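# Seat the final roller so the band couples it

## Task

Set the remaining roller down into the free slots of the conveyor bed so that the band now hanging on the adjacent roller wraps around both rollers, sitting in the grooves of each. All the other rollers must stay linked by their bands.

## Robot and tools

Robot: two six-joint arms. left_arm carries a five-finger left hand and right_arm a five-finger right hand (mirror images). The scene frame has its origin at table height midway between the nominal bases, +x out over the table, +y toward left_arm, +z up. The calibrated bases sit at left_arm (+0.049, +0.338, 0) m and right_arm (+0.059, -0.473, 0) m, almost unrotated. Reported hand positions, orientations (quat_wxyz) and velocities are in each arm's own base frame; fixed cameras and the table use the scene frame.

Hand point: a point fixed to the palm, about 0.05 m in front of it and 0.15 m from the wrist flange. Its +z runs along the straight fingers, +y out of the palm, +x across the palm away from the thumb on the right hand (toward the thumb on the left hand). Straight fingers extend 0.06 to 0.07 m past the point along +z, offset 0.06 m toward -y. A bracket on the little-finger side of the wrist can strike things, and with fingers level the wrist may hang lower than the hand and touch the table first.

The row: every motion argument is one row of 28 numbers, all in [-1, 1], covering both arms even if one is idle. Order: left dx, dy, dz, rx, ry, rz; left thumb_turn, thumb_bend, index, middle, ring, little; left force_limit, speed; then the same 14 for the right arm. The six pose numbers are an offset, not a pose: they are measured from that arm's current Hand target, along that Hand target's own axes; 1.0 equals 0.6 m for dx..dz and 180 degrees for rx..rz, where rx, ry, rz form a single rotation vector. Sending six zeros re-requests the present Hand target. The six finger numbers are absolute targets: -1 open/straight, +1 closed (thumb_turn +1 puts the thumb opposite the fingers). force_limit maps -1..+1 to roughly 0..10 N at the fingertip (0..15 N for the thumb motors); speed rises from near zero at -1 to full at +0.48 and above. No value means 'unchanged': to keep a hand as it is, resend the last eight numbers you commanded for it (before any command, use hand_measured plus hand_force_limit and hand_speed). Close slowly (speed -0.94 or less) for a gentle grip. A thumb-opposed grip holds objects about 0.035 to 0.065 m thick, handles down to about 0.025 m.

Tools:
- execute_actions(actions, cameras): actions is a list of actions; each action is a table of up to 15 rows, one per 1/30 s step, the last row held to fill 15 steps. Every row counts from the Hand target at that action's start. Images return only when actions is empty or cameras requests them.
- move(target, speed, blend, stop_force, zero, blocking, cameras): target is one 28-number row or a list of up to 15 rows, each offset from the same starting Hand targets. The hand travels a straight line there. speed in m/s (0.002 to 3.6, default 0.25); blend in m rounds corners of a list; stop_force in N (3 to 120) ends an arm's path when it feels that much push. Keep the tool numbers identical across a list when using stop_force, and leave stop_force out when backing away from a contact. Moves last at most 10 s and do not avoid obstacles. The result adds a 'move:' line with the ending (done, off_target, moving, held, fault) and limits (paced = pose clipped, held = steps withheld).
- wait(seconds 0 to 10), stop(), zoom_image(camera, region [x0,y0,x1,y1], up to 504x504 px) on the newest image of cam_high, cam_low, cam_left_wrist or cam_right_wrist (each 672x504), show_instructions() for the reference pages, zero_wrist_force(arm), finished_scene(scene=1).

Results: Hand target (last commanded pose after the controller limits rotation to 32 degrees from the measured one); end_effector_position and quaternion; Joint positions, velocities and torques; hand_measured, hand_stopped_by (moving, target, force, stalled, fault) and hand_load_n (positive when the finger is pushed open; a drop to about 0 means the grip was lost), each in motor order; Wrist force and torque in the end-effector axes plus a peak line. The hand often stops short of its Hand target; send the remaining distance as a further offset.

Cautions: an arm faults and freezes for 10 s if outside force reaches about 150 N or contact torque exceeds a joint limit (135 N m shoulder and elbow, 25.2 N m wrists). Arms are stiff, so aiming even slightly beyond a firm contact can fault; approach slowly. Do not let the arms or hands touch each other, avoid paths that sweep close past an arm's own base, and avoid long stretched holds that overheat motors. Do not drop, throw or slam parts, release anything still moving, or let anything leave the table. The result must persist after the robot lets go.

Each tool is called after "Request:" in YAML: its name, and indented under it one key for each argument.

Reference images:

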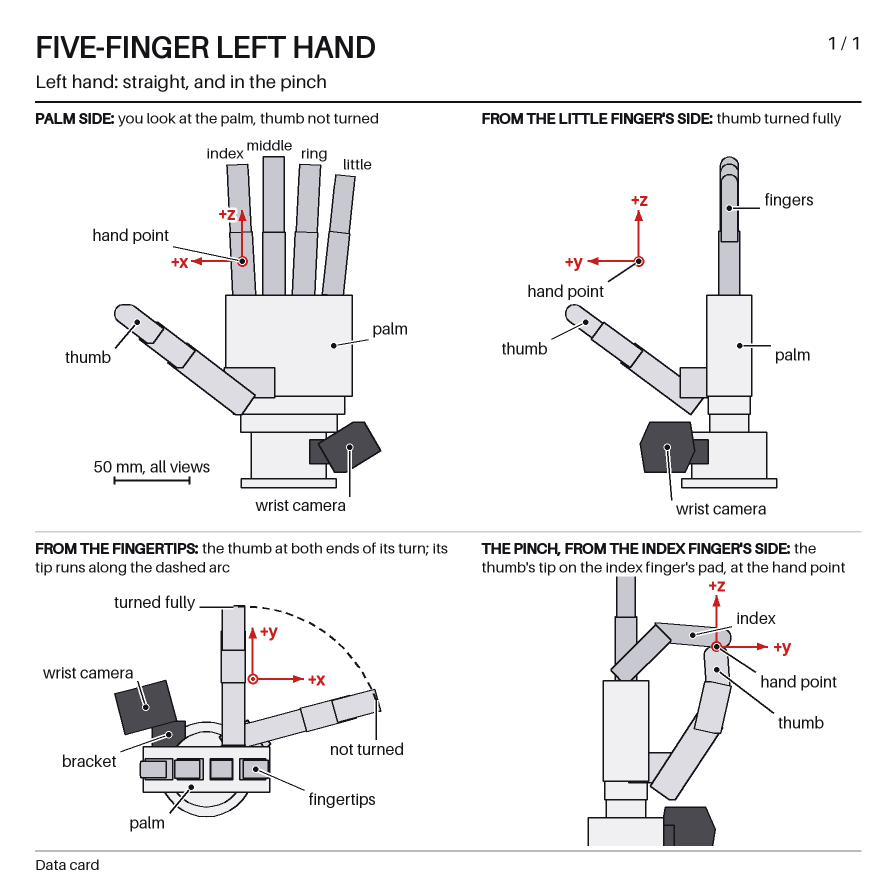

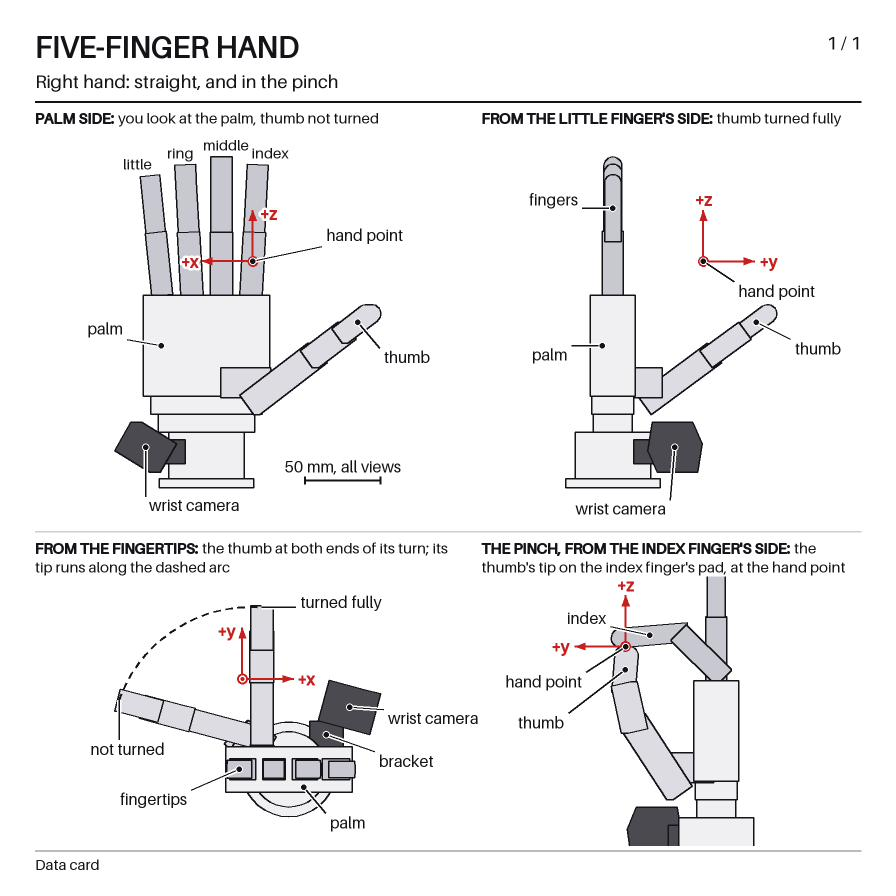

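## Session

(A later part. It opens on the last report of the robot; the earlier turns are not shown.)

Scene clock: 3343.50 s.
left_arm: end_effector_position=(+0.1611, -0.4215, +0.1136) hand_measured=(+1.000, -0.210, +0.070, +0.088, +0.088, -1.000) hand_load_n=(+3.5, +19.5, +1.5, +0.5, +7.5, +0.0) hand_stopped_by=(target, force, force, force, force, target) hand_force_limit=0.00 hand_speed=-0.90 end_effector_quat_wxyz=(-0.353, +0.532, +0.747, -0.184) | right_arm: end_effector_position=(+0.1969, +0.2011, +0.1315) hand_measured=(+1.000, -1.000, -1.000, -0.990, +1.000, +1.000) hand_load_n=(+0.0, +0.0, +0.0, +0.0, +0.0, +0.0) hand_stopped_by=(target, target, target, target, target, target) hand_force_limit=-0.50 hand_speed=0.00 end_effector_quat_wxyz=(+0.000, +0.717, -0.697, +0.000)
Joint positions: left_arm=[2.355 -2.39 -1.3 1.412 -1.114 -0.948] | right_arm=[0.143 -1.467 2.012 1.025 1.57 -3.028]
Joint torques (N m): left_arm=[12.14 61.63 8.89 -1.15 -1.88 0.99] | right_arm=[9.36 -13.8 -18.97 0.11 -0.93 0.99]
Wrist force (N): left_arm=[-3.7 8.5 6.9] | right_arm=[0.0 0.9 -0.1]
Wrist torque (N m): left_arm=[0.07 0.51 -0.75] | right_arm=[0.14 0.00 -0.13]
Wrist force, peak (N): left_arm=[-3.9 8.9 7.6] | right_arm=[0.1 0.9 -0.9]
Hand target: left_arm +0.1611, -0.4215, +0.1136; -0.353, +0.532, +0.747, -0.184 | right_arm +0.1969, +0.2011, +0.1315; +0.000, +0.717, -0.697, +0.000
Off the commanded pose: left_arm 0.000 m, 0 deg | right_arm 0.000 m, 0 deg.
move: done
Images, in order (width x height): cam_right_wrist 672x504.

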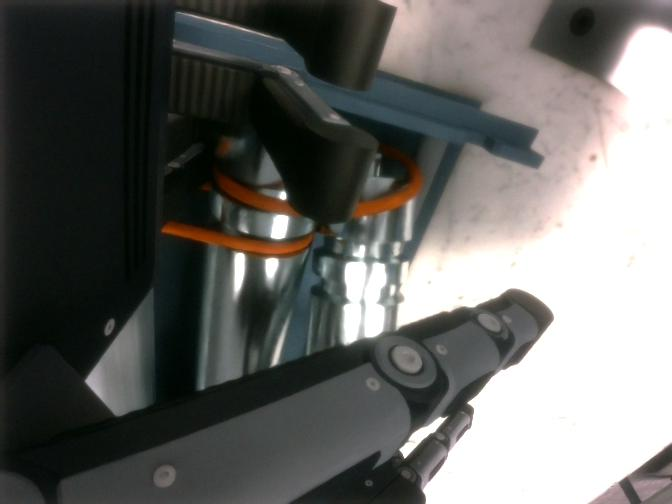

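Request:
move:
  target: [-0.0125, -0.0007, 0.0008, 0, 0, 0, 1, 0.35, 0.5, 0.5, 0.5, -1, 0.0, -0.9, 0, 0, 0, 0, 0, 0, 1, -1, -1, -0.99, 1, 1, -0.5, 0.0]
  speed: 0.02
  stop_force: 5
  cameras: ["cam_right_wrist"]

Request:
zoom_image:
  camera: "cam_right_wrist"
  region: [150, 100, 470, 340]

Scene clock: 3348.10 s.
left_arm: end_effector_position=(+0.1618, -0.4286, +0.1110) hand_measured=(+1.000, -0.210, +0.070, +0.088, +0.088, -1.000) hand_load_n=(+3.5, +19.5, +1.5, +0.5, +7.5, +0.0) hand_stopped_by=(target, force, force, force, force, target) hand_force_limit=0.00 hand_speed=-0.90 end_effector_quat_wxyz=(-0.353, +0.532, +0.747, -0.184) | right_arm: end_effector_position=(+0.1969, +0.2011, +0.1315) hand_measured=(+1.000, -1.000, -1.000, -0.990, +1.000, +1.000) hand_load_n=(+0.0, +0.0, +0.0, +0.0, +0.0, +0.0) hand_stopped_by=(target, target, target, target, target, target) hand_force_limit=-0.50 hand_speed=0.00 end_effector_quat_wxyz=(+0.000, +0.717, -0.697, +0.000)
Joint positions: left_arm=[2.347 -2.407 -1.274 1.406 -1.109 -0.954] | right_arm=[0.143 -1.467 2.012 1.025 1.57 -3.028]
Joint torques (N m): left_arm=[11.63 62.45 9.02 -1.1 -1.73 0.97] | right_arm=[9.4 -13.18 -19.63 0.45 -0.97 0.88]
Wrist force (N): left_arm=[-3.7 8.4 7.1] | right_arm=[0.2 0.6 -0.4]
Wrist torque (N m): left_arm=[0.06 0.52 -0.74] | right_arm=[0.12 -0.02 -0.12]
Wrist force, peak (N): left_arm=[-4.0 8.7 7.1] | right_arm=[0.2 1.2 -0.5]
Hand target: left_arm +0.1618, -0.4286, +0.1110; -0.353, +0.532, +0.747, -0.184 | right_arm +0.1969, +0.2011, +0.1315; +0.000, +0.717, -0.697, +0.000
Off the commanded pose: left_arm 0.000 m, 0 deg | right_arm 0.000 m, 0 deg.
move: done
Images, in order (width x height): cam_right_wrist 672x504.

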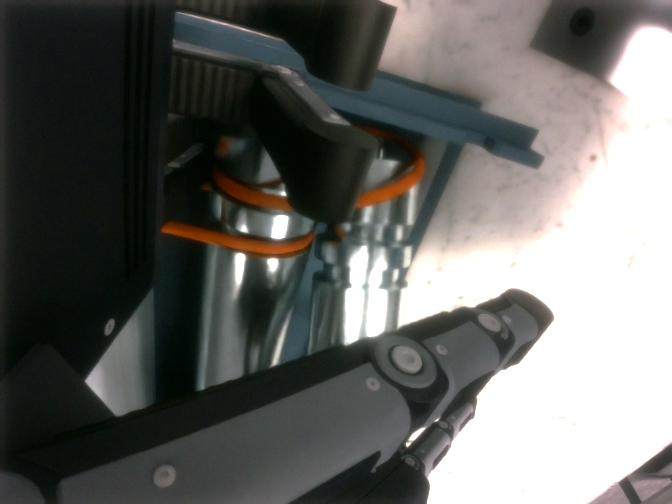

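Scaled by 1.575 from the camera's 672x504 image, which has a finer 960x720 frame.

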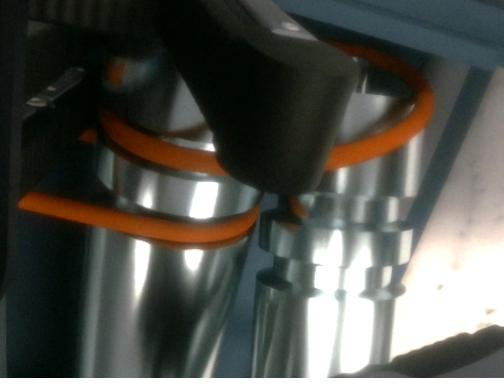

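Request:
wait:
  seconds: 0.1
  cameras: ["cam_left_wrist", "cam_low"]

Scene clock: 3367.53 s.
left_arm: end_effector_position=(+0.1618, -0.4286, +0.1110) hand_measured=(+1.000, -0.210, +0.070, +0.088, +0.088, -1.000) hand_load_n=(+3.5, +20.0, +1.5, +0.5, +7.5, +0.0) hand_stopped_by=(target, force, force, force, force, target) hand_force_limit=0.00 hand_speed=-0.90 end_effector_quat_wxyz=(-0.353, +0.532, +0.747, -0.184) | right_arm: end_effector_position=(+0.1969, +0.2011, +0.1315) hand_measured=(+1.000, -1.000, -1.000, -0.990, +1.000, +1.000) hand_load_n=(+0.0, +0.0, +0.0, +0.0, +0.0, +0.0) hand_stopped_by=(target, target, target, target, target, target) hand_force_limit=-0.50 hand_speed=0.00 end_effector_quat_wxyz=(+0.000, +0.717, -0.697, +0.000)
Joint positions: left_arm=[2.347 -2.407 -1.274 1.406 -1.109 -0.954] | right_arm=[0.143 -1.467 2.012 1.025 1.57 -3.028]
Joint torques (N m): left_arm=[11.85 62.24 8 -1.14 -1.82 0.9] | right_arm=[9.81 -13.64 -19.26 0.46 -0.83 1.1]
Wrist force (N): left_arm=[-3.7 8.4 6.9] | right_arm=[0.1 0.8 -0.4]
Wrist torque (N m): left_arm=[0.05 0.52 -0.74] | right_arm=[0.15 -0.02 -0.12]
Wrist force, peak (N): left_arm=[-3.8 8.7 7.2] | right_arm=[0.1 1.0 -0.7]
Hand target: left_arm +0.1618, -0.4286, +0.1110; -0.353, +0.532, +0.747, -0.184 | right_arm +0.1969, +0.2011, +0.1315; +0.000, +0.717, -0.697, +0.000
Off the commanded pose: left_arm 0.000 m, 0 deg | right_arm 0.000 m, 0 deg.
wait: 0.10 s; at rest from the start
Images, in order (width x height): cam_low 672x504, cam_left_wrist 672x504.

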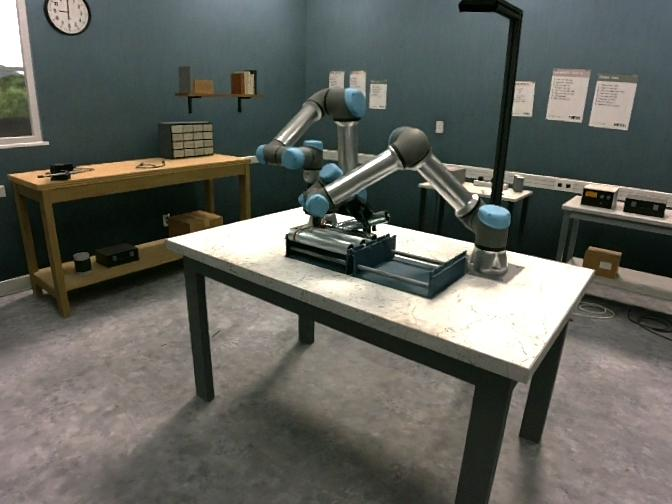

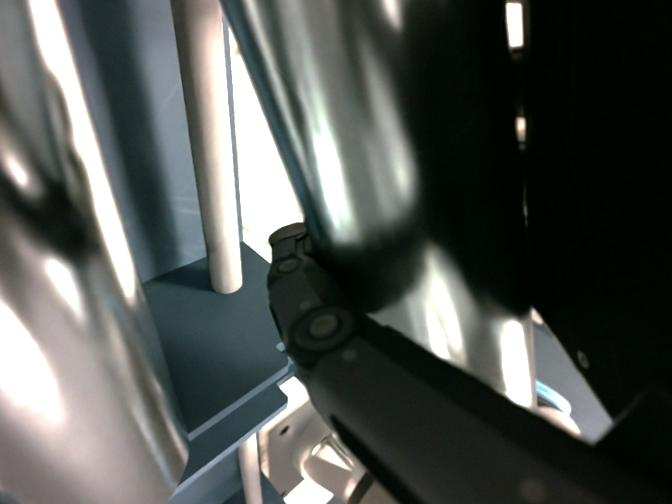

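Request:
move:
  target: [0, 0, 0, 0, 0, 0, 1, 0.35, 0.5, 0.5, 0.5, -1, 0.0, -0.9, 0.0013, 0, 0, 0, 0, 0, 1, -1, -1, -0.99, 1, 1, -0.5, 0.0]
  speed: 0.02
  cameras: ["cam_right_wrist"]

Request:
zoom_image:
  camera: "cam_right_wrist"
  region: [150, 100, 470, 340]

Scene clock: 3370.77 s.
left_arm: end_effector_position=(+0.1618, -0.4286, +0.1110) hand_measured=(+1.000, -0.210, +0.070, +0.088, +0.088, -1.000) hand_load_n=(+3.5, +19.5, +1.5, +0.5, +7.5, +0.0) hand_stopped_by=(target, force, force, force, force, target) hand_force_limit=0.00 hand_speed=-0.90 end_effector_quat_wxyz=(-0.353, +0.532, +0.747, -0.184) | right_arm: end_effector_position=(+0.1969, +0.2003, +0.1315) hand_measured=(+1.000, -1.000, -1.000, -0.990, +1.000, +1.000) hand_load_n=(+0.0, +0.0, +0.0, +0.0, +0.0, +0.0) hand_stopped_by=(target, target, target, target, target, target) hand_force_limit=-0.50 hand_speed=0.00 end_effector_quat_wxyz=(+0.000, +0.717, -0.697, +0.000)
Joint positions: left_arm=[2.347 -2.407 -1.274 1.406 -1.109 -0.954] | right_arm=[0.14 -1.468 2.013 1.025 1.57 -3.031]
Joint torques (N m): left_arm=[11.55 61.98 9.37 -1.08 -1.72 0.91] | right_arm=[-11.3 -26.3 -9.21 -0.13 -0.6 -1.25]
Wrist force (N): left_arm=[-3.7 8.5 7.0] | right_arm=[0.6 0.6 -0.6]
Wrist torque (N m): left_arm=[0.07 0.53 -0.75] | right_arm=[0.14 -0.08 -0.10]
Wrist force, peak (N): left_arm=[-3.6 8.6 7.3] | right_arm=[0.3 0.9 -0.8]
Hand target: left_arm +0.1618, -0.4286, +0.1110; -0.353, +0.532, +0.747, -0.184 | right_arm +0.1969, +0.2003, +0.1315; +0.000, +0.717, -0.697, +0.000
Off the commanded pose: left_arm 0.000 m, 0 deg | right_arm 0.000 m, 0 deg.
move: done
Images, in order (width x height): cam_right_wrist 672x504.

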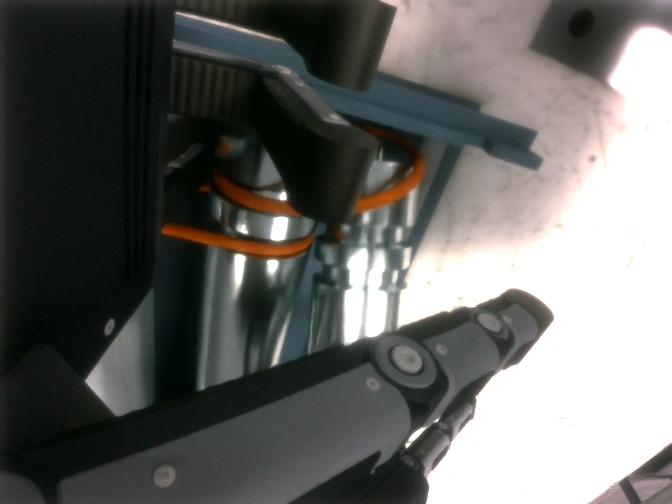

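Scaled by 1.575 from the camera's 672x504 image, which has a finer 960x720 frame.

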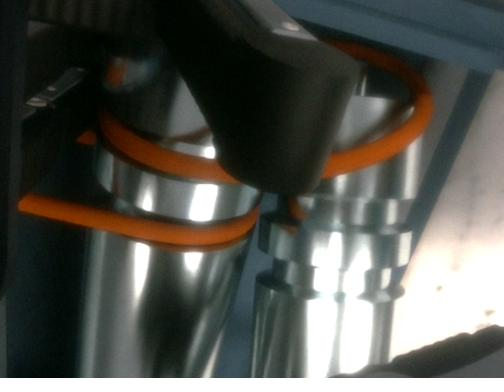

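Request:
move:
  target: [0.0064, -0.0142, -0.0078, 0, 0, 0, 1, 0.35, 0.5, 0.5, 0.5, -1, 0.0, -0.9, 0, 0, 0, 0, 0, 0, 1, -1, -1, -0.99, 1, 1, -0.5, 0.0]
  speed: 0.02
  stop_force: 5
  cameras: ["cam_right_wrist"]

Request:
zoom_image:
  camera: "cam_right_wrist"
  region: [150, 100, 470, 340]

Scene clock: 3400.30 s.
left_arm: end_effector_position=(+0.1588, -0.4286, +0.1211) hand_measured=(+1.000, -0.210, +0.070, +0.088, +0.088, -1.000) hand_load_n=(+3.0, +19.5, +1.5, +1.0, +8.0, +0.0) hand_stopped_by=(target, force, force, force, force, target) hand_force_limit=0.00 hand_speed=-0.90 end_effector_quat_wxyz=(-0.353, +0.532, +0.747, -0.184) | right_arm: end_effector_position=(+0.1969, +0.2003, +0.1315) hand_measured=(+1.000, -1.000, -1.000, -0.990, +1.000, +1.000) hand_load_n=(+0.0, +0.0, +0.0, +0.0, +0.0, +0.0) hand_stopped_by=(target, target, target, target, target, target) hand_force_limit=-0.50 hand_speed=0.00 end_effector_quat_wxyz=(+0.000, +0.717, -0.697, +0.000)
Joint positions: left_arm=[2.344 -2.391 -1.274 1.392 -1.106 -0.957] | right_arm=[0.14 -1.468 2.013 1.025 1.57 -3.03]
Joint torques (N m): left_arm=[9.35 38.65 11.51 -1.04 0.34 0.53] | right_arm=[9.5 -17.48 -19.64 0.62 -0.8 0.84]
Wrist force (N): left_arm=[-3.4 8.2 7.1] | right_arm=[0.4 0.9 -0.5]
Wrist torque (N m): left_arm=[0.07 0.57 -0.69] | right_arm=[0.17 -0.05 -0.11]
Wrist force, peak (N): left_arm=[-3.7 8.9 7.3] | right_arm=[-0.1 1.2 -0.5]
Hand target: left_arm +0.1588, -0.4286, +0.1211; -0.353, +0.532, +0.747, -0.184 | right_arm +0.1969, +0.2003, +0.1315; +0.000, +0.717, -0.697, +0.000
Off the commanded pose: left_arm 0.000 m, 0 deg | right_arm 0.000 m, 0 deg.
move: done
Images, in order (width x height): cam_right_wrist 672x504.

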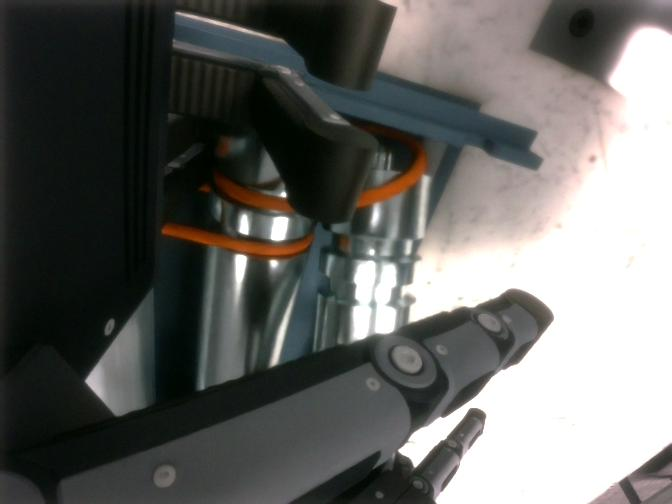

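Scaled by 1.575 from the camera's 672x504 image, which has a finer 960x720 frame.

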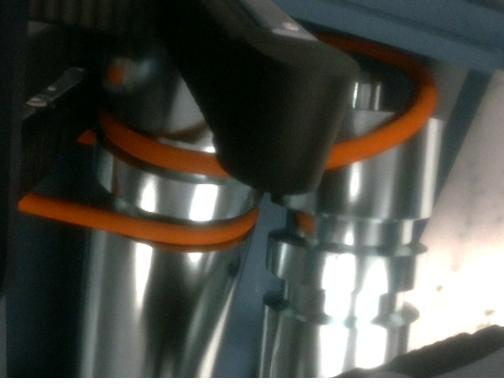

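Request:
move:
  target: [0.0027, -0.0043, -0.0092, 0, 0, 0, 1, 0.35, 0.5, 0.5, 0.5, -1, 0.0, -0.9, 0, 0, 0, 0, 0, 0, 1, -1, -1, -0.99, 1, 1, -0.5, 0.0]
  speed: 0.02
  stop_force: 5
  cameras: ["cam_right_wrist"]

Request:
zoom_image:
  camera: "cam_right_wrist"
  region: [150, 100, 470, 340]

Scene clock: 3445.07 s.
left_arm: end_effector_position=(+0.1608, -0.4286, +0.1271) hand_measured=(+1.000, -0.210, +0.070, +0.086, +0.086, -1.000) hand_load_n=(-3.0, +19.0, +0.0, +3.0, +16.0, +0.0) hand_stopped_by=(target, force, force, force, force, target) hand_force_limit=0.00 hand_speed=-0.90 end_effector_quat_wxyz=(-0.353, +0.532, +0.747, -0.184) | right_arm: end_effector_position=(+0.1969, +0.2003, +0.1315) hand_measured=(+1.000, -1.000, -1.000, -0.990, +1.000, +1.000) hand_load_n=(+0.0, +0.0, +0.0, +0.0, +0.0, +0.0) hand_stopped_by=(target, target, target, target, target, target) hand_force_limit=-0.50 hand_speed=0.00 end_effector_quat_wxyz=(+0.000, +0.717, -0.697, +0.000)
Joint positions: left_arm=[2.346 -2.386 -1.266 1.378 -1.108 -0.955] | right_arm=[0.14 -1.468 2.013 1.025 1.57 -3.03]
Joint torques (N m): left_arm=[4.77 39.71 11.36 -0.06 0.81 -1.2] | right_arm=[10.31 -14.25 -20.35 1.1 -0.79 0.86]
Wrist force (N): left_arm=[-0.3 5.8 12.7] | right_arm=[0.1 0.7 -0.2]
Wrist torque (N m): left_arm=[-0.11 1.56 -0.43] | right_arm=[0.11 -0.02 -0.13]
Wrist force, peak (N): left_arm=[-1.8 6.7 12.6] | right_arm=[0.1 1.2 -0.6]
Hand target: left_arm +0.1608, -0.4286, +0.1270; -0.353, +0.532, +0.747, -0.184 | right_arm +0.1969, +0.2003, +0.1315; +0.000, +0.717, -0.697, +0.000
Off the commanded pose: left_arm 0.000 m, 0 deg | right_arm 0.000 m, 0 deg.
move: done
Images, in order (width x height): cam_right_wrist 672x504.

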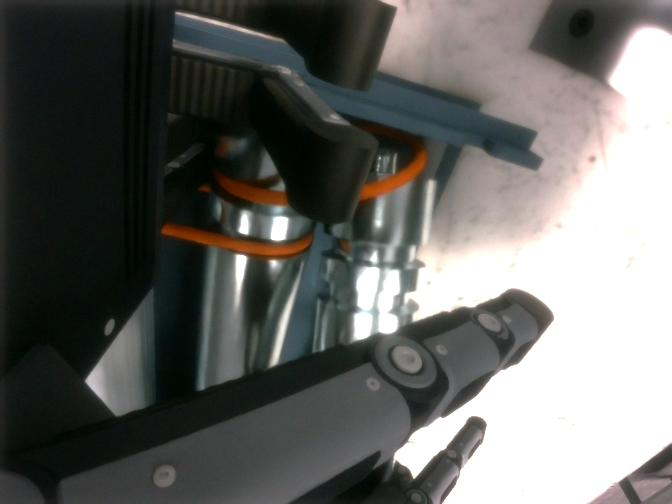

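Scaled by 1.575 from the camera's 672x504 image, which has a finer 960x720 frame.

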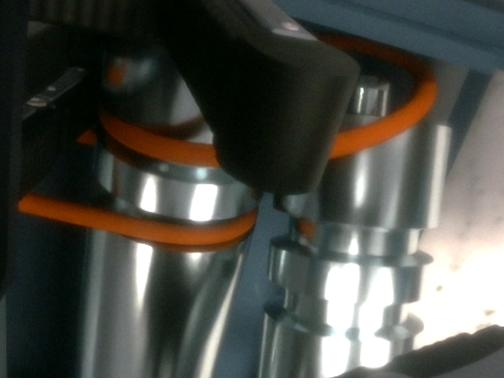

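Request:
move:
  target: [0.0174, 0.0032, 0.0054, 0, 0, 0, 1, 0.35, 0.5, 0.5, 0.5, -1, 0.0, -0.9, 0, 0, 0, 0, 0, 0, 1, -1, -1, -0.99, 1, 1, -0.5, 0.0]
  speed: 0.03

Request:
move:
  target: [-0.0251, 0.0481, 0.0561, 0.0117, -0.033, 0.0128, 1, 0.35, 0.5, 0.5, 0.5, -1, 0.0, -0.9, 0, 0, 0, 0, 0, 0, 1, -1, -1, -0.99, 1, 1, -0.5, 0.0]
  speed: 0.03
  cameras: ["cam_right_wrist"]

Request:
zoom_image:
  camera: "cam_right_wrist"
  region: [150, 100, 470, 340]

Scene clock: 3547.60 s.
left_arm: end_effector_position=(+0.1579, -0.4179, +0.1271) hand_measured=(+1.000, -0.210, +0.070, +0.088, +0.086, -1.000) hand_load_n=(+2.0, +19.5, +1.0, +1.0, +9.0, +0.0) hand_stopped_by=(target, force, force, force, force, target) hand_force_limit=0.00 hand_speed=-0.90 end_effector_quat_wxyz=(-0.353, +0.532, +0.747, -0.184) | right_arm: end_effector_position=(+0.1969, +0.2003, +0.1315) hand_measured=(+1.000, -1.000, -1.000, -0.990, +1.000, +1.000) hand_load_n=(+0.0, +0.0, -0.5, +0.0, +0.0, +0.0) hand_stopped_by=(target, target, target, target, target, target) hand_force_limit=-0.50 hand_speed=0.00 end_effector_quat_wxyz=(+0.000, +0.717, -0.697, +0.000)
Joint positions: left_arm=[2.356 -2.362 -1.312 1.397 -1.114 -0.947] | right_arm=[0.14 -1.468 2.013 1.025 1.57 -3.03]
Joint torques (N m): left_arm=[-4.42 37.42 21.3 -6.02 0.39 -0.79] | right_arm=[10.93 -14.17 -18.54 1.92 -0.85 1.15]
Wrist force (N): left_arm=[-3.2 8.1 8.0] | right_arm=[0.0 1.0 -0.7]
Wrist torque (N m): left_arm=[0.07 0.70 -0.81] | right_arm=[0.20 0.02 -0.12]
Wrist force, peak (N): left_arm=[-0.5 5.9 12.9] | right_arm=[0.0 1.0 -0.7]
Hand target: left_arm +0.1578, -0.4179, +0.1270; -0.353, +0.532, +0.747, -0.184 | right_arm +0.1969, +0.2003, +0.1315; +0.000, +0.717, -0.697, +0.000
Off the commanded pose: left_arm 0.000 m, 0 deg | right_arm 0.000 m, 0 deg.
move: done

Scene clock: 3549.83 s.
left_arm: end_effector_position=(+0.1554, -0.4180, +0.0802) hand_measured=(+1.000, -0.210, +0.070, +0.088, +0.086, -1.000) hand_load_n=(+3.5, +20.0, +1.0, +0.5, +7.5, +0.0) hand_stopped_by=(target, force, force, force, force, target) hand_force_limit=0.00 hand_speed=-0.90 end_effector_quat_wxyz=(-0.320, +0.530, +0.750, -0.233) end_effector_velocity=(+0.000, +0.000, +0.002) end_effector_angular_velocity=(+0.003, +0.002, +0.002) | right_arm: end_effector_position=(+0.1969, +0.2003, +0.1315) hand_measured=(+1.000, -1.000, -1.000, -0.990, +1.000, +1.000) hand_load_n=(+0.0, +0.0, +0.0, +0.0, +0.0, +0.0) hand_stopped_by=(target, target, target, target, target, target) hand_force_limit=-0.50 hand_speed=0.00 end_effector_quat_wxyz=(+0.000, +0.717, -0.697, +0.000)
Joint positions: left_arm=[2.395 -2.368 -1.413 1.555 -1.046 -0.905] | right_arm=[0.14 -1.468 2.013 1.025 1.57 -3.03]
Joint velocities: left_arm=[0.001 0.001 0.003 -0.006 0 -0.002] | right_arm=[within noise]
Joint torques (N m): left_arm=[-6.2 42.73 19.68 -5.99 -1.27 -1.02] | right_arm=[10.74 -14.26 -20.36 2.58 -1.07 0.94]
Wrist force (N): left_arm=[-3.1 8.9 6.8] | right_arm=[0.0 0.7 -0.3]
Wrist torque (N m): left_arm=[0.10 0.53 -0.90] | right_arm=[0.14 0.01 -0.13]
Wrist force, peak (N): left_arm=[-3.9 8.5 8.3] | right_arm=[0.1 1.0 -0.4]
Hand target: left_arm +0.1554, -0.4179, +0.0803; -0.320, +0.530, +0.750, -0.233 | right_arm +0.1969, +0.2003, +0.1315; +0.000, +0.717, -0.697, +0.000
Off the commanded pose: left_arm 0.000 m, 0 deg | right_arm 0.000 m, 0 deg.
move: done
Images, in order (width x height): cam_right_wrist 672x504.

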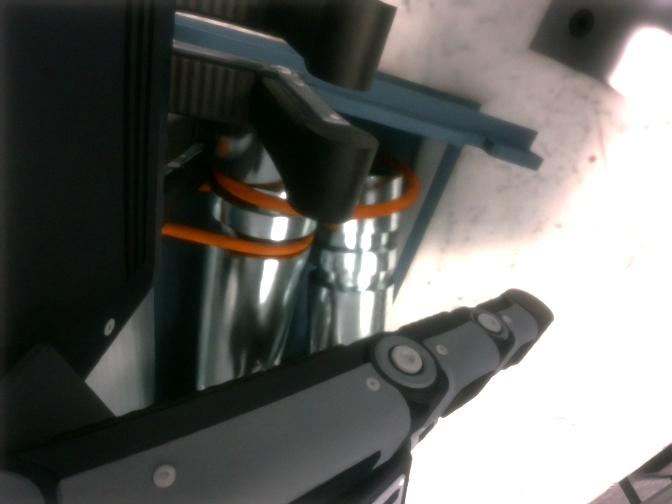

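Scaled by 1.575 from the camera's 672x504 image, which has a finer 960x720 frame.

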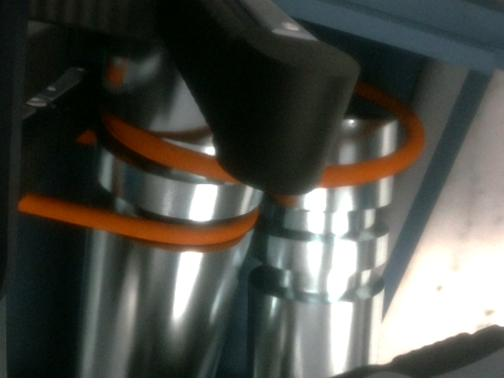

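Request:
zoom_image:
  camera: "cam_right_wrist"
  region: [330, 130, 450, 230]

Scaled by 4.200 from the camera's 672x504 image, which has a finer 960x720 frame.

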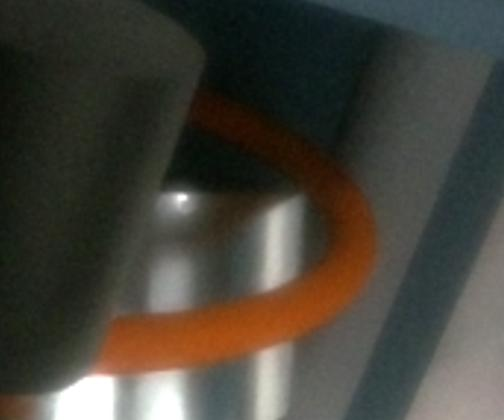

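Request:
move:
  target: [-0.0087, -0.0056, -0.0022, 0, 0, 0, 1, 0.35, 0.5, 0.5, 0.5, -1, 0.0, -0.9, 0, 0, 0, 0, 0, 0, 1, -1, -1, -0.99, 1, 1, -0.5, 0.0]
  speed: 0.02
  stop_force: 5
  cameras: ["cam_right_wrist"]

Request:
zoom_image:
  camera: "cam_right_wrist"
  region: [150, 100, 470, 340]

Request:
zoom_image:
  camera: "cam_right_wrist"
  region: [330, 130, 450, 230]

Scene clock: 3579.53 s.
left_arm: end_effector_position=(+0.1554, -0.4239, +0.0823) hand_measured=(+1.000, -0.210, +0.070, +0.088, +0.088, -1.000) hand_load_n=(+4.0, +19.5, +1.5, +0.5, +7.5, +0.0) hand_stopped_by=(target, force, force, force, force, target) hand_force_limit=0.00 hand_speed=-0.90 end_effector_quat_wxyz=(-0.320, +0.530, +0.750, -0.233) | right_arm: end_effector_position=(+0.1969, +0.2003, +0.1315) hand_measured=(+1.000, -1.000, -1.000, -0.990, +1.000, +1.000) hand_load_n=(+0.0, +0.0, +0.0, +0.0, +0.0, +0.0) hand_stopped_by=(target, target, target, target, target, target) hand_force_limit=-0.50 hand_speed=0.00 end_effector_quat_wxyz=(+0.000, +0.717, -0.697, +0.000)
Joint positions: left_arm=[2.386 -2.375 -1.391 1.545 -1.042 -0.912] | right_arm=[0.14 -1.468 2.013 1.025 1.57 -3.03]
Joint torques (N m): left_arm=[12.16 59.59 7.87 -1.08 -1.48 0.77] | right_arm=[8.62 -15.09 -18.42 3.05 -0.75 1.01]
Wrist force (N): left_arm=[-3.0 9.1 6.8] | right_arm=[0.0 0.7 -0.5]
Wrist torque (N m): left_arm=[0.12 0.52 -0.74] | right_arm=[0.14 0.00 -0.13]
Wrist force, peak (N): left_arm=[-3.0 9.6 7.0] | right_arm=[0.2 1.2 -0.3]
Hand target: left_arm +0.1554, -0.4239, +0.0823; -0.320, +0.530, +0.750, -0.233 | right_arm +0.1969, +0.2003, +0.1315; +0.000, +0.717, -0.697, +0.000
Off the commanded pose: left_arm 0.000 m, 0 deg | right_arm 0.000 m, 0 deg.
move: done
Images, in order (width x height): cam_right_wrist 672x504.

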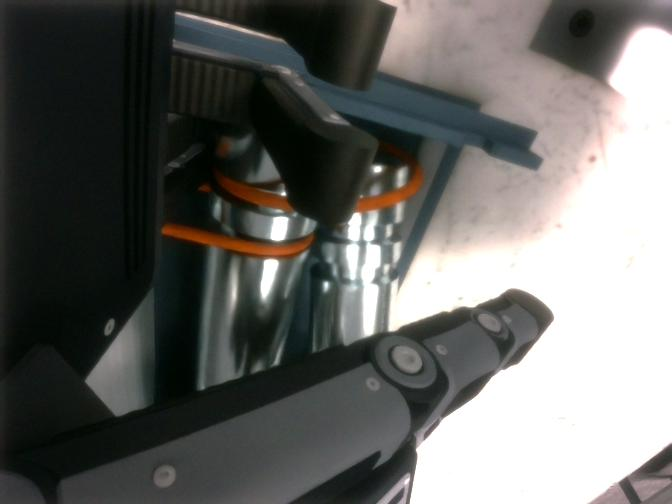

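Scaled by 1.575 from the camera's 672x504 image, which has a finer 960x720 frame.

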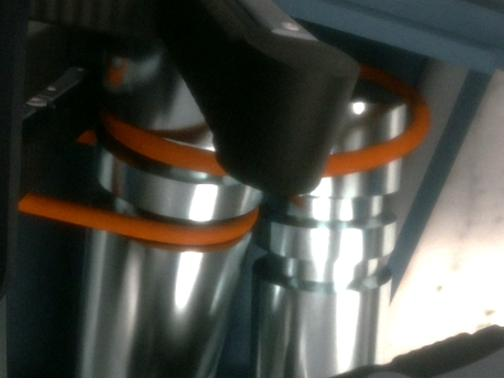

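Scaled by 4.200 from the camera's 672x504 image, which has a finer 960x720 frame.

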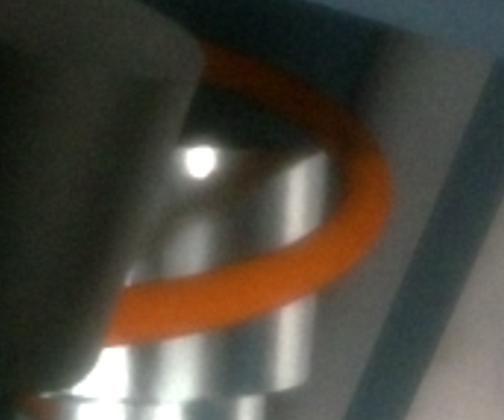

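Request:
move:
  target: [0, 0, 0, 0, 0, 0, 1, 0.35, 0.5, 0.5, 0.5, -1, 0.0, -0.9, 0.0025, 0, 0, 0, 0, 0, 1, -1, -1, -0.99, 1, 1, -0.5, 0.0]
  speed: 0.02
  cameras: ["cam_right_wrist"]

Request:
zoom_image:
  camera: "cam_right_wrist"
  region: [150, 100, 470, 340]

Request:
zoom_image:
  camera: "cam_right_wrist"
  region: [330, 130, 450, 230]

Scene clock: 3582.90 s.
left_arm: end_effector_position=(+0.1554, -0.4239, +0.0823) hand_measured=(+1.000, -0.210, +0.070, +0.088, +0.088, -1.000) hand_load_n=(+4.0, +19.5, +1.5, +0.5, +7.5, +0.0) hand_stopped_by=(target, force, force, force, force, target) hand_force_limit=0.00 hand_speed=-0.90 end_effector_quat_wxyz=(-0.320, +0.530, +0.750, -0.233) | right_arm: end_effector_position=(+0.1970, +0.1987, +0.1315) hand_measured=(+1.000, -1.000, -1.000, -0.990, +1.000, +1.000) hand_load_n=(+0.0, -0.5, +0.0, +0.0, +0.0, +0.0) hand_stopped_by=(target, target, target, target, target, target) hand_force_limit=-0.50 hand_speed=0.00 end_effector_quat_wxyz=(+0.000, +0.717, -0.697, +0.000)
Joint positions: left_arm=[2.386 -2.375 -1.391 1.545 -1.042 -0.912] | right_arm=[0.135 -1.47 2.015 1.025 1.57 -3.036]
Joint torques (N m): left_arm=[12.86 60.04 6.24 -0.95 -1.49 0.92] | right_arm=[-5.72 -24.86 -10.99 -0.07 -0.88 -0.67]
Wrist force (N): left_arm=[-2.9 9.1 6.9] | right_arm=[0.2 0.9 -0.4]
Wrist torque (N m): left_arm=[0.12 0.51 -0.74] | right_arm=[0.17 -0.04 -0.11]
Wrist force, peak (N): left_arm=[-3.0 9.4 7.0] | right_arm=[0.5 1.0 -0.6]
Hand target: left_arm +0.1554, -0.4239, +0.0823; -0.320, +0.530, +0.750, -0.233 | right_arm +0.1970, +0.1988, +0.1315; +0.000, +0.717, -0.697, +0.000
Off the commanded pose: left_arm 0.000 m, 0 deg | right_arm 0.000 m, 0 deg.
move: done
Images, in order (width x height): cam_right_wrist 672x504.

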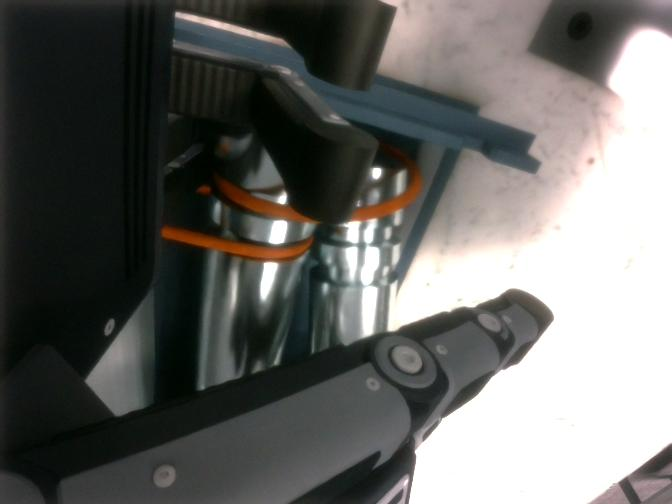

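Scaled by 1.575 from the camera's 672x504 image, which has a finer 960x720 frame.

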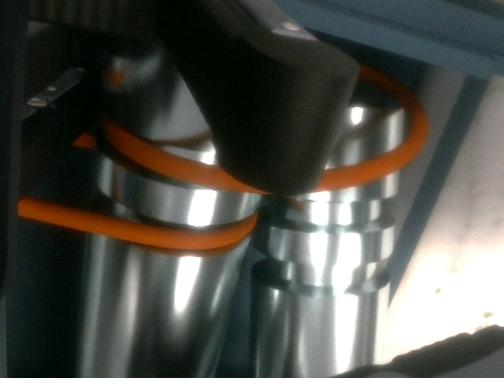

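Scaled by 4.200 from the camera's 672x504 image, which has a finer 960x720 frame.

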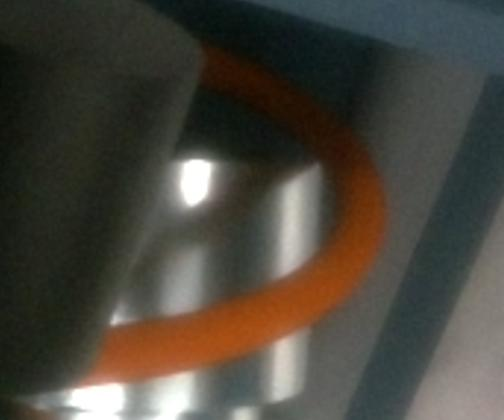

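Request:
move:
  target: [-0.0002, 0.0004, -0.002, 0, 0, 0, 1, 0.35, 0.5, 0.5, 0.5, -1, 0.0, -0.9, 0, 0, 0, 0, 0, 0, 1, -1, -1, -0.99, 1, 1, -0.5, 0.0]
  speed: 0.01
  stop_force: 3
  cameras: ["cam_right_wrist"]

Request:
zoom_image:
  camera: "cam_right_wrist"
  region: [330, 130, 450, 230]

Scene clock: 3597.20 s.
left_arm: end_effector_position=(+0.1565, -0.4240, +0.0829) hand_measured=(+1.000, -0.210, +0.070, +0.088, +0.088, -1.000) hand_load_n=(+4.0, +19.5, +1.0, +0.5, +7.5, +0.0) hand_stopped_by=(target, force, force, force, force, target) hand_force_limit=0.00 hand_speed=-0.90 end_effector_quat_wxyz=(-0.320, +0.530, +0.750, -0.233) | right_arm: end_effector_position=(+0.1970, +0.1988, +0.1315) hand_measured=(+1.000, -1.000, -1.000, -0.990, +1.000, +1.000) hand_load_n=(+0.0, +0.0, +0.0, +0.0, +0.0, +0.0) hand_stopped_by=(target, target, target, target, target, target) hand_force_limit=-0.50 hand_speed=0.00 end_effector_quat_wxyz=(+0.000, +0.717, -0.697, +0.000)
Joint positions: left_arm=[2.388 -2.375 -1.389 1.542 -1.043 -0.911] | right_arm=[0.135 -1.47 2.015 1.025 1.57 -3.036]
Joint torques (N m): left_arm=[8.44 35.94 13.22 -3.87 -1.02 0.77] | right_arm=[12.74 -13.2 -20.47 -0.41 -1.12 1.3]
Wrist force (N): left_arm=[-3.0 8.8 6.8] | right_arm=[0.2 0.8 -0.7]
Wrist torque (N m): left_arm=[0.09 0.53 -0.89] | right_arm=[0.16 -0.02 -0.12]
Wrist force, peak (N): left_arm=[-3.0 9.3 7.0] | right_arm=[0.3 1.1 -0.7]
Hand target: left_arm +0.1565, -0.4240, +0.0829; -0.320, +0.530, +0.750, -0.233 | right_arm +0.1970, +0.1988, +0.1315; +0.000, +0.717, -0.697, +0.000
Off the commanded pose: left_arm 0.000 m, 0 deg | right_arm 0.000 m, 0 deg.
move: done
Images, in order (width x height): cam_right_wrist 672x504.

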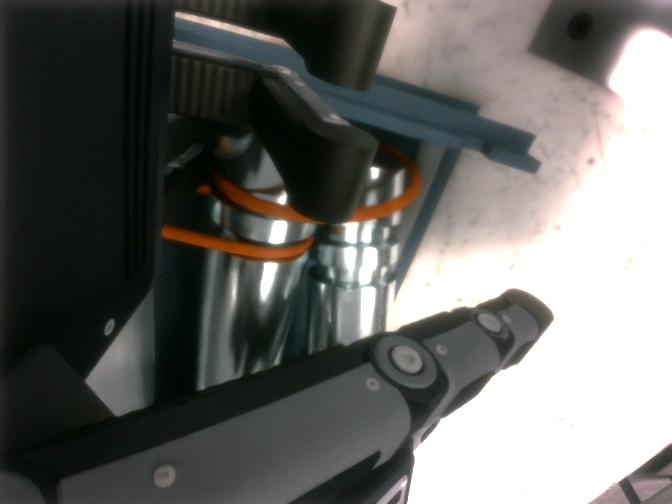

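Scaled by 4.200 from the camera's 672x504 image, which has a finer 960x720 frame.

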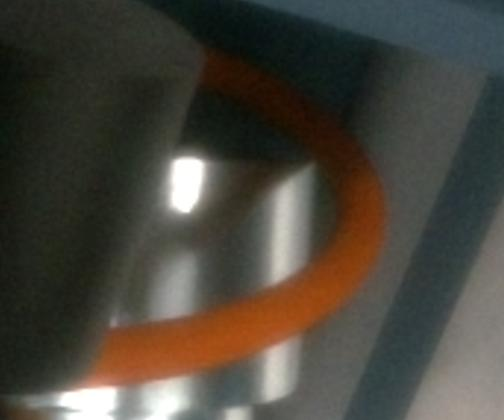

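Request:
move:
  target: [-0.0004, 0.001, -0.0024, 0, 0, 0, 1, 0.35, 0.5, 0.5, 0.5, -1, 0.0, -0.9, 0, 0, 0, 0, 0, 0, 1, -1, -1, -0.99, 1, 1, -0.5, 0.0]
  speed: 0.01
  stop_force: 3

Scene clock: 3610.93 s.
left_arm: end_effector_position=(+0.1580, -0.4240, +0.0834) hand_measured=(+1.000, -0.210, +0.070, +0.088, +0.088, -1.000) hand_load_n=(+3.5, +20.0, +1.0, +0.5, +7.5, +0.0) hand_stopped_by=(target, force, force, force, force, target) hand_force_limit=0.00 hand_speed=-0.90 end_effector_quat_wxyz=(-0.320, +0.530, +0.750, -0.233) | right_arm: end_effector_position=(+0.1970, +0.1988, +0.1315) hand_measured=(+1.000, -1.000, -1.000, -0.990, +1.000, +1.000) hand_load_n=(+0.0, +0.0, +0.0, +0.0, +0.0, +0.0) hand_stopped_by=(target, target, target, target, target, target) hand_force_limit=-0.50 hand_speed=0.00 end_effector_quat_wxyz=(+0.000, +0.717, -0.697, +0.000)
Joint positions: left_arm=[2.39 -2.376 -1.385 1.539 -1.044 -0.91] | right_arm=[0.135 -1.47 2.015 1.025 1.57 -3.036]
Joint torques (N m): left_arm=[6.95 39.62 11.5 -3.56 -0.71 0.28] | right_arm=[11.43 -13.15 -21.68 0.16 -0.8 1.47]
Wrist force (N): left_arm=[-2.9 9.0 7.1] | right_arm=[-0.2 0.7 -0.4]
Wrist torque (N m): left_arm=[0.11 0.56 -0.89] | right_arm=[0.14 0.02 -0.14]
Wrist force, peak (N): left_arm=[-3.3 9.3 7.0] | right_arm=[0.4 0.8 -1.0]
Hand target: left_arm +0.1580, -0.4240, +0.0834; -0.320, +0.530, +0.750, -0.233 | right_arm +0.1970, +0.1988, +0.1315; +0.000, +0.717, -0.697, +0.000
Off the commanded pose: left_arm 0.000 m, 0 deg | right_arm 0.000 m, 0 deg.
move: done

Request:
move:
  target: [-0.0008, 0.0021, -0.0036, 0, 0, 0, 1, 0.35, 0.5, 0.5, 0.5, -1, 0.0, -0.9, 0, 0, 0, 0, 0, 0, 1, -1, -1, -0.99, 1, 1, -0.5, 0.0]
  speed: 0.01
  stop_force: 3
  cameras: ["cam_right_wrist"]

Request:
zoom_image:
  camera: "cam_right_wrist"
  region: [150, 100, 470, 340]

Request:
zoom_image:
  camera: "cam_right_wrist"
  region: [330, 130, 450, 230]

Scene clock: 3615.53 s.
left_arm: end_effector_position=(+0.1594, -0.4240, +0.0838) hand_measured=(+1.000, -0.210, +0.070, +0.088, +0.088, -1.000) hand_load_n=(+1.0, +19.0, +0.5, +2.0, +11.0, +0.0) hand_stopped_by=(target, force, force, force, force, target) hand_force_limit=0.00 hand_speed=-0.90 end_effector_quat_wxyz=(-0.320, +0.530, +0.750, -0.233) | right_arm: end_effector_position=(+0.1970, +0.1988, +0.1315) hand_measured=(+1.000, -1.000, -1.000, -0.990, +1.000, +1.000) hand_load_n=(+0.0, +0.0, +0.0, +0.0, +0.0, +0.0) hand_stopped_by=(target, target, target, target, target, target) hand_force_limit=-0.50 hand_speed=0.00 end_effector_quat_wxyz=(+0.000, +0.717, -0.697, +0.000)
Joint positions: left_arm=[2.391 -2.377 -1.382 1.536 -1.045 -0.908] | right_arm=[0.135 -1.47 2.015 1.025 1.57 -3.036]
Joint torques (N m): left_arm=[-8.37 61.37 8.54 -0.84 4.19 -1.53] | right_arm=[9.99 -12.61 -21.39 -0.03 -0.38 0.97]
Wrist force (N): left_arm=[-2.8 8.5 10.1] | right_arm=[0.4 0.9 -0.5]
Wrist torque (N m): left_arm=[0.03 1.08 -0.81] | right_arm=[0.17 -0.05 -0.11]
Wrist force, peak (N): left_arm=[-2.6 8.7 10.0] | right_arm=[0.3 1.0 -0.7]
Hand target: left_arm +0.1594, -0.4240, +0.0838; -0.320, +0.530, +0.750, -0.233 (not the last commanded pose) | right_arm +0.1970, +0.1988, +0.1315; +0.000, +0.717, -0.697, +0.000
Off the commanded pose: left_arm 0.001 m, 0 deg | right_arm 0.000 m, 0 deg.
move: contact (left_arm)
Images, in order (width x height): cam_right_wrist 672x504.

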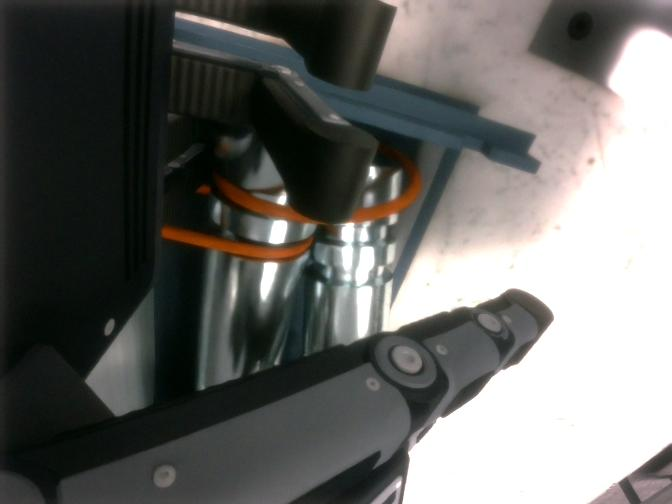

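Scaled by 1.575 from the camera's 672x504 image, which has a finer 960x720 frame.

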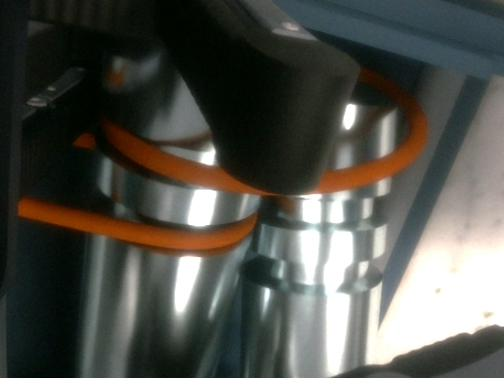

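Scaled by 4.200 from the camera's 672x504 image, which has a finer 960x720 frame.

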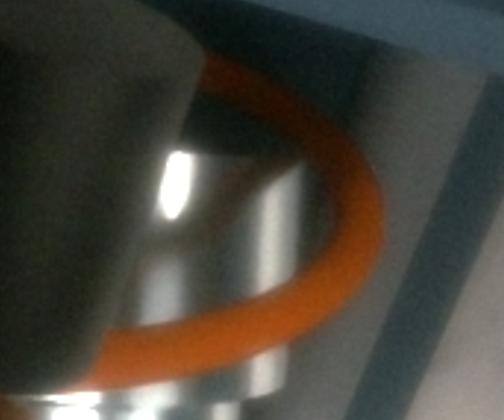

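Request:
move:
  target: [0, 0, 0, 0, 0, 0, 1, 0.35, 0.5, 0.5, 0.5, -1, 0.0, -0.9, 0.0033, 0, 0, 0, 0, 0, 1, -1, -1, -0.99, 1, 1, -0.5, 0.0]
  speed: 0.02
  cameras: ["cam_right_wrist"]

Request:
zoom_image:
  camera: "cam_right_wrist"
  region: [150, 100, 470, 340]

Request:
zoom_image:
  camera: "cam_right_wrist"
  region: [330, 130, 450, 230]

Scene clock: 3620.87 s.
left_arm: end_effector_position=(+0.1594, -0.4240, +0.0838) hand_measured=(+1.000, -0.210, +0.070, +0.088, +0.088, -1.000) hand_load_n=(+1.0, +19.5, +1.0, +2.0, +11.0, +0.0) hand_stopped_by=(target, force, force, force, force, target) hand_force_limit=0.00 hand_speed=-0.90 end_effector_quat_wxyz=(-0.320, +0.530, +0.750, -0.233) | right_arm: end_effector_position=(+0.1970, +0.1968, +0.1315) hand_measured=(+1.000, -1.000, -1.000, -0.990, +1.000, +1.000) hand_load_n=(-0.5, +0.0, +0.0, +0.5, +0.0, +0.0) hand_stopped_by=(target, target, target, target, target, target) hand_force_limit=-0.50 hand_speed=0.00 end_effector_quat_wxyz=(+0.000, +0.717, -0.697, +0.000)
Joint positions: left_arm=[2.391 -2.377 -1.382 1.536 -1.045 -0.908] | right_arm=[0.128 -1.472 2.018 1.024 1.57 -3.043]
Joint torques (N m): left_arm=[-8.27 61.41 9.65 -0.85 4.33 -1.57] | right_arm=[-2.58 -24.17 -13.18 -0.21 -0.28 -0.28]
Wrist force (N): left_arm=[-2.6 8.5 10.0] | right_arm=[0.1 0.9 -0.4]
Wrist torque (N m): left_arm=[0.03 1.07 -0.80] | right_arm=[0.18 -0.04 -0.11]
Wrist force, peak (N): left_arm=[-2.7 8.6 10.1] | right_arm=[0.4 0.9 -0.8]
Hand target: left_arm +0.1594, -0.4240, +0.0838; -0.320, +0.530, +0.750, -0.233 | right_arm +0.1970, +0.1968, +0.1315; +0.000, +0.717, -0.697, +0.000
Off the commanded pose: left_arm 0.000 m, 0 deg | right_arm 0.000 m, 0 deg.
move: done
Images, in order (width x height): cam_right_wrist 672x504.

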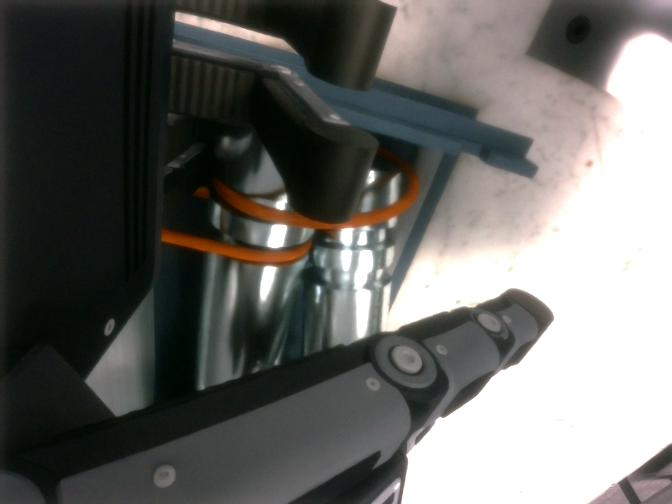

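Scaled by 1.575 from the camera's 672x504 image, which has a finer 960x720 frame.

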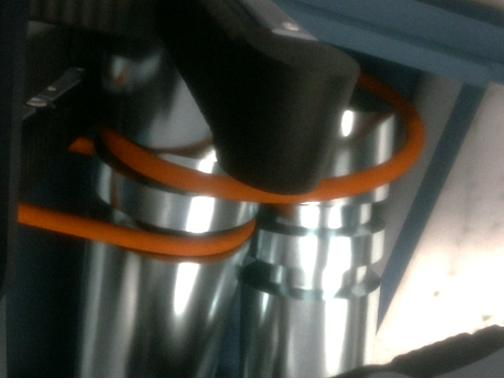

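Scaled by 4.200 from the camera's 672x504 image, which has a finer 960x720 frame.

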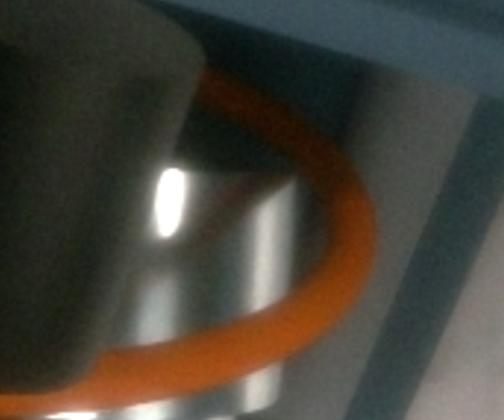

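Request:
move:
  target: [0, 0, 0, 0, 0, 0, 1, 0.35, 0.5, 0.5, 0.5, -1, 0.0, -0.9, 0.005, 0, 0, 0, 0, 0, 1, -1, -1, -0.99, 1, 1, -0.5, 0.0]
  speed: 0.02
  cameras: ["cam_right_wrist"]

Request:
zoom_image:
  camera: "cam_right_wrist"
  region: [150, 100, 470, 340]

Request:
zoom_image:
  camera: "cam_right_wrist"
  region: [330, 130, 450, 230]

Scene clock: 3627.03 s.
left_arm: end_effector_position=(+0.1594, -0.4240, +0.0838) hand_measured=(+1.000, -0.210, +0.070, +0.088, +0.088, -1.000) hand_load_n=(+1.0, +19.0, +0.5, +1.5, +11.0, +0.0) hand_stopped_by=(target, force, force, force, force, target) hand_force_limit=0.00 hand_speed=-0.90 end_effector_quat_wxyz=(-0.320, +0.530, +0.750, -0.233) | right_arm: end_effector_position=(+0.1971, +0.1937, +0.1315) hand_measured=(+1.000, -1.000, -1.000, -0.990, +1.000, +1.000) hand_load_n=(+0.0, +0.0, +0.0, +0.0, +0.0, +0.0) hand_stopped_by=(target, target, target, target, target, target) hand_force_limit=-0.50 hand_speed=0.00 end_effector_quat_wxyz=(+0.000, +0.717, -0.697, +0.000)
Joint positions: left_arm=[2.391 -2.377 -1.382 1.536 -1.045 -0.908] | right_arm=[0.117 -1.476 2.023 1.024 1.57 -3.054]
Joint torques (N m): left_arm=[-7.62 60.42 9.97 -0.9 4.38 -1.42] | right_arm=[1.22 -22.4 -12.9 0.17 0.03 0.06]
Wrist force (N): left_arm=[-2.5 8.5 10.0] | right_arm=[-4.2 0.7 -0.9]
Wrist torque (N m): left_arm=[0.03 1.05 -0.79] | right_arm=[0.17 -0.26 -0.40]
Wrist force, peak (N): left_arm=[-2.8 8.5 10.0] | right_arm=[-4.5 0.7 -0.6]
Hand target: left_arm +0.1594, -0.4240, +0.0838; -0.320, +0.530, +0.750, -0.233 | right_arm +0.1971, +0.1938, +0.1315; +0.000, +0.717, -0.697, +0.000
Off the commanded pose: left_arm 0.000 m, 0 deg | right_arm 0.000 m, 0 deg.
move: done
Images, in order (width x height): cam_right_wrist 672x504.

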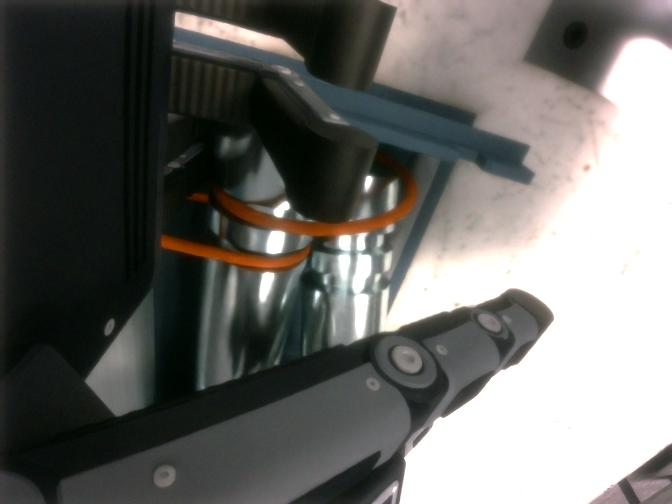

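Scaled by 1.575 from the camera's 672x504 image, which has a finer 960x720 frame.

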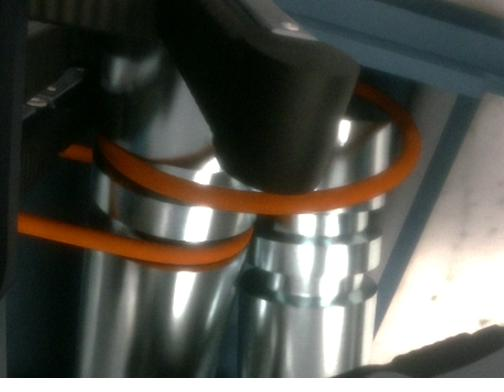

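Scaled by 4.200 from the camera's 672x504 image, which has a finer 960x720 frame.

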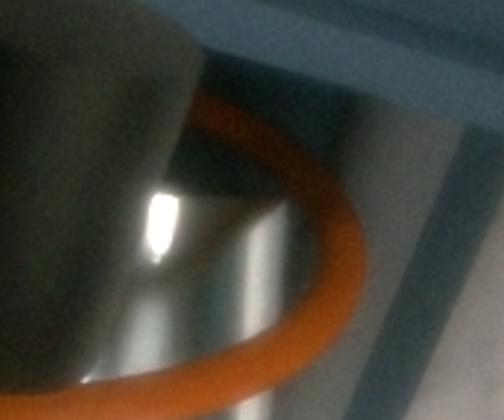

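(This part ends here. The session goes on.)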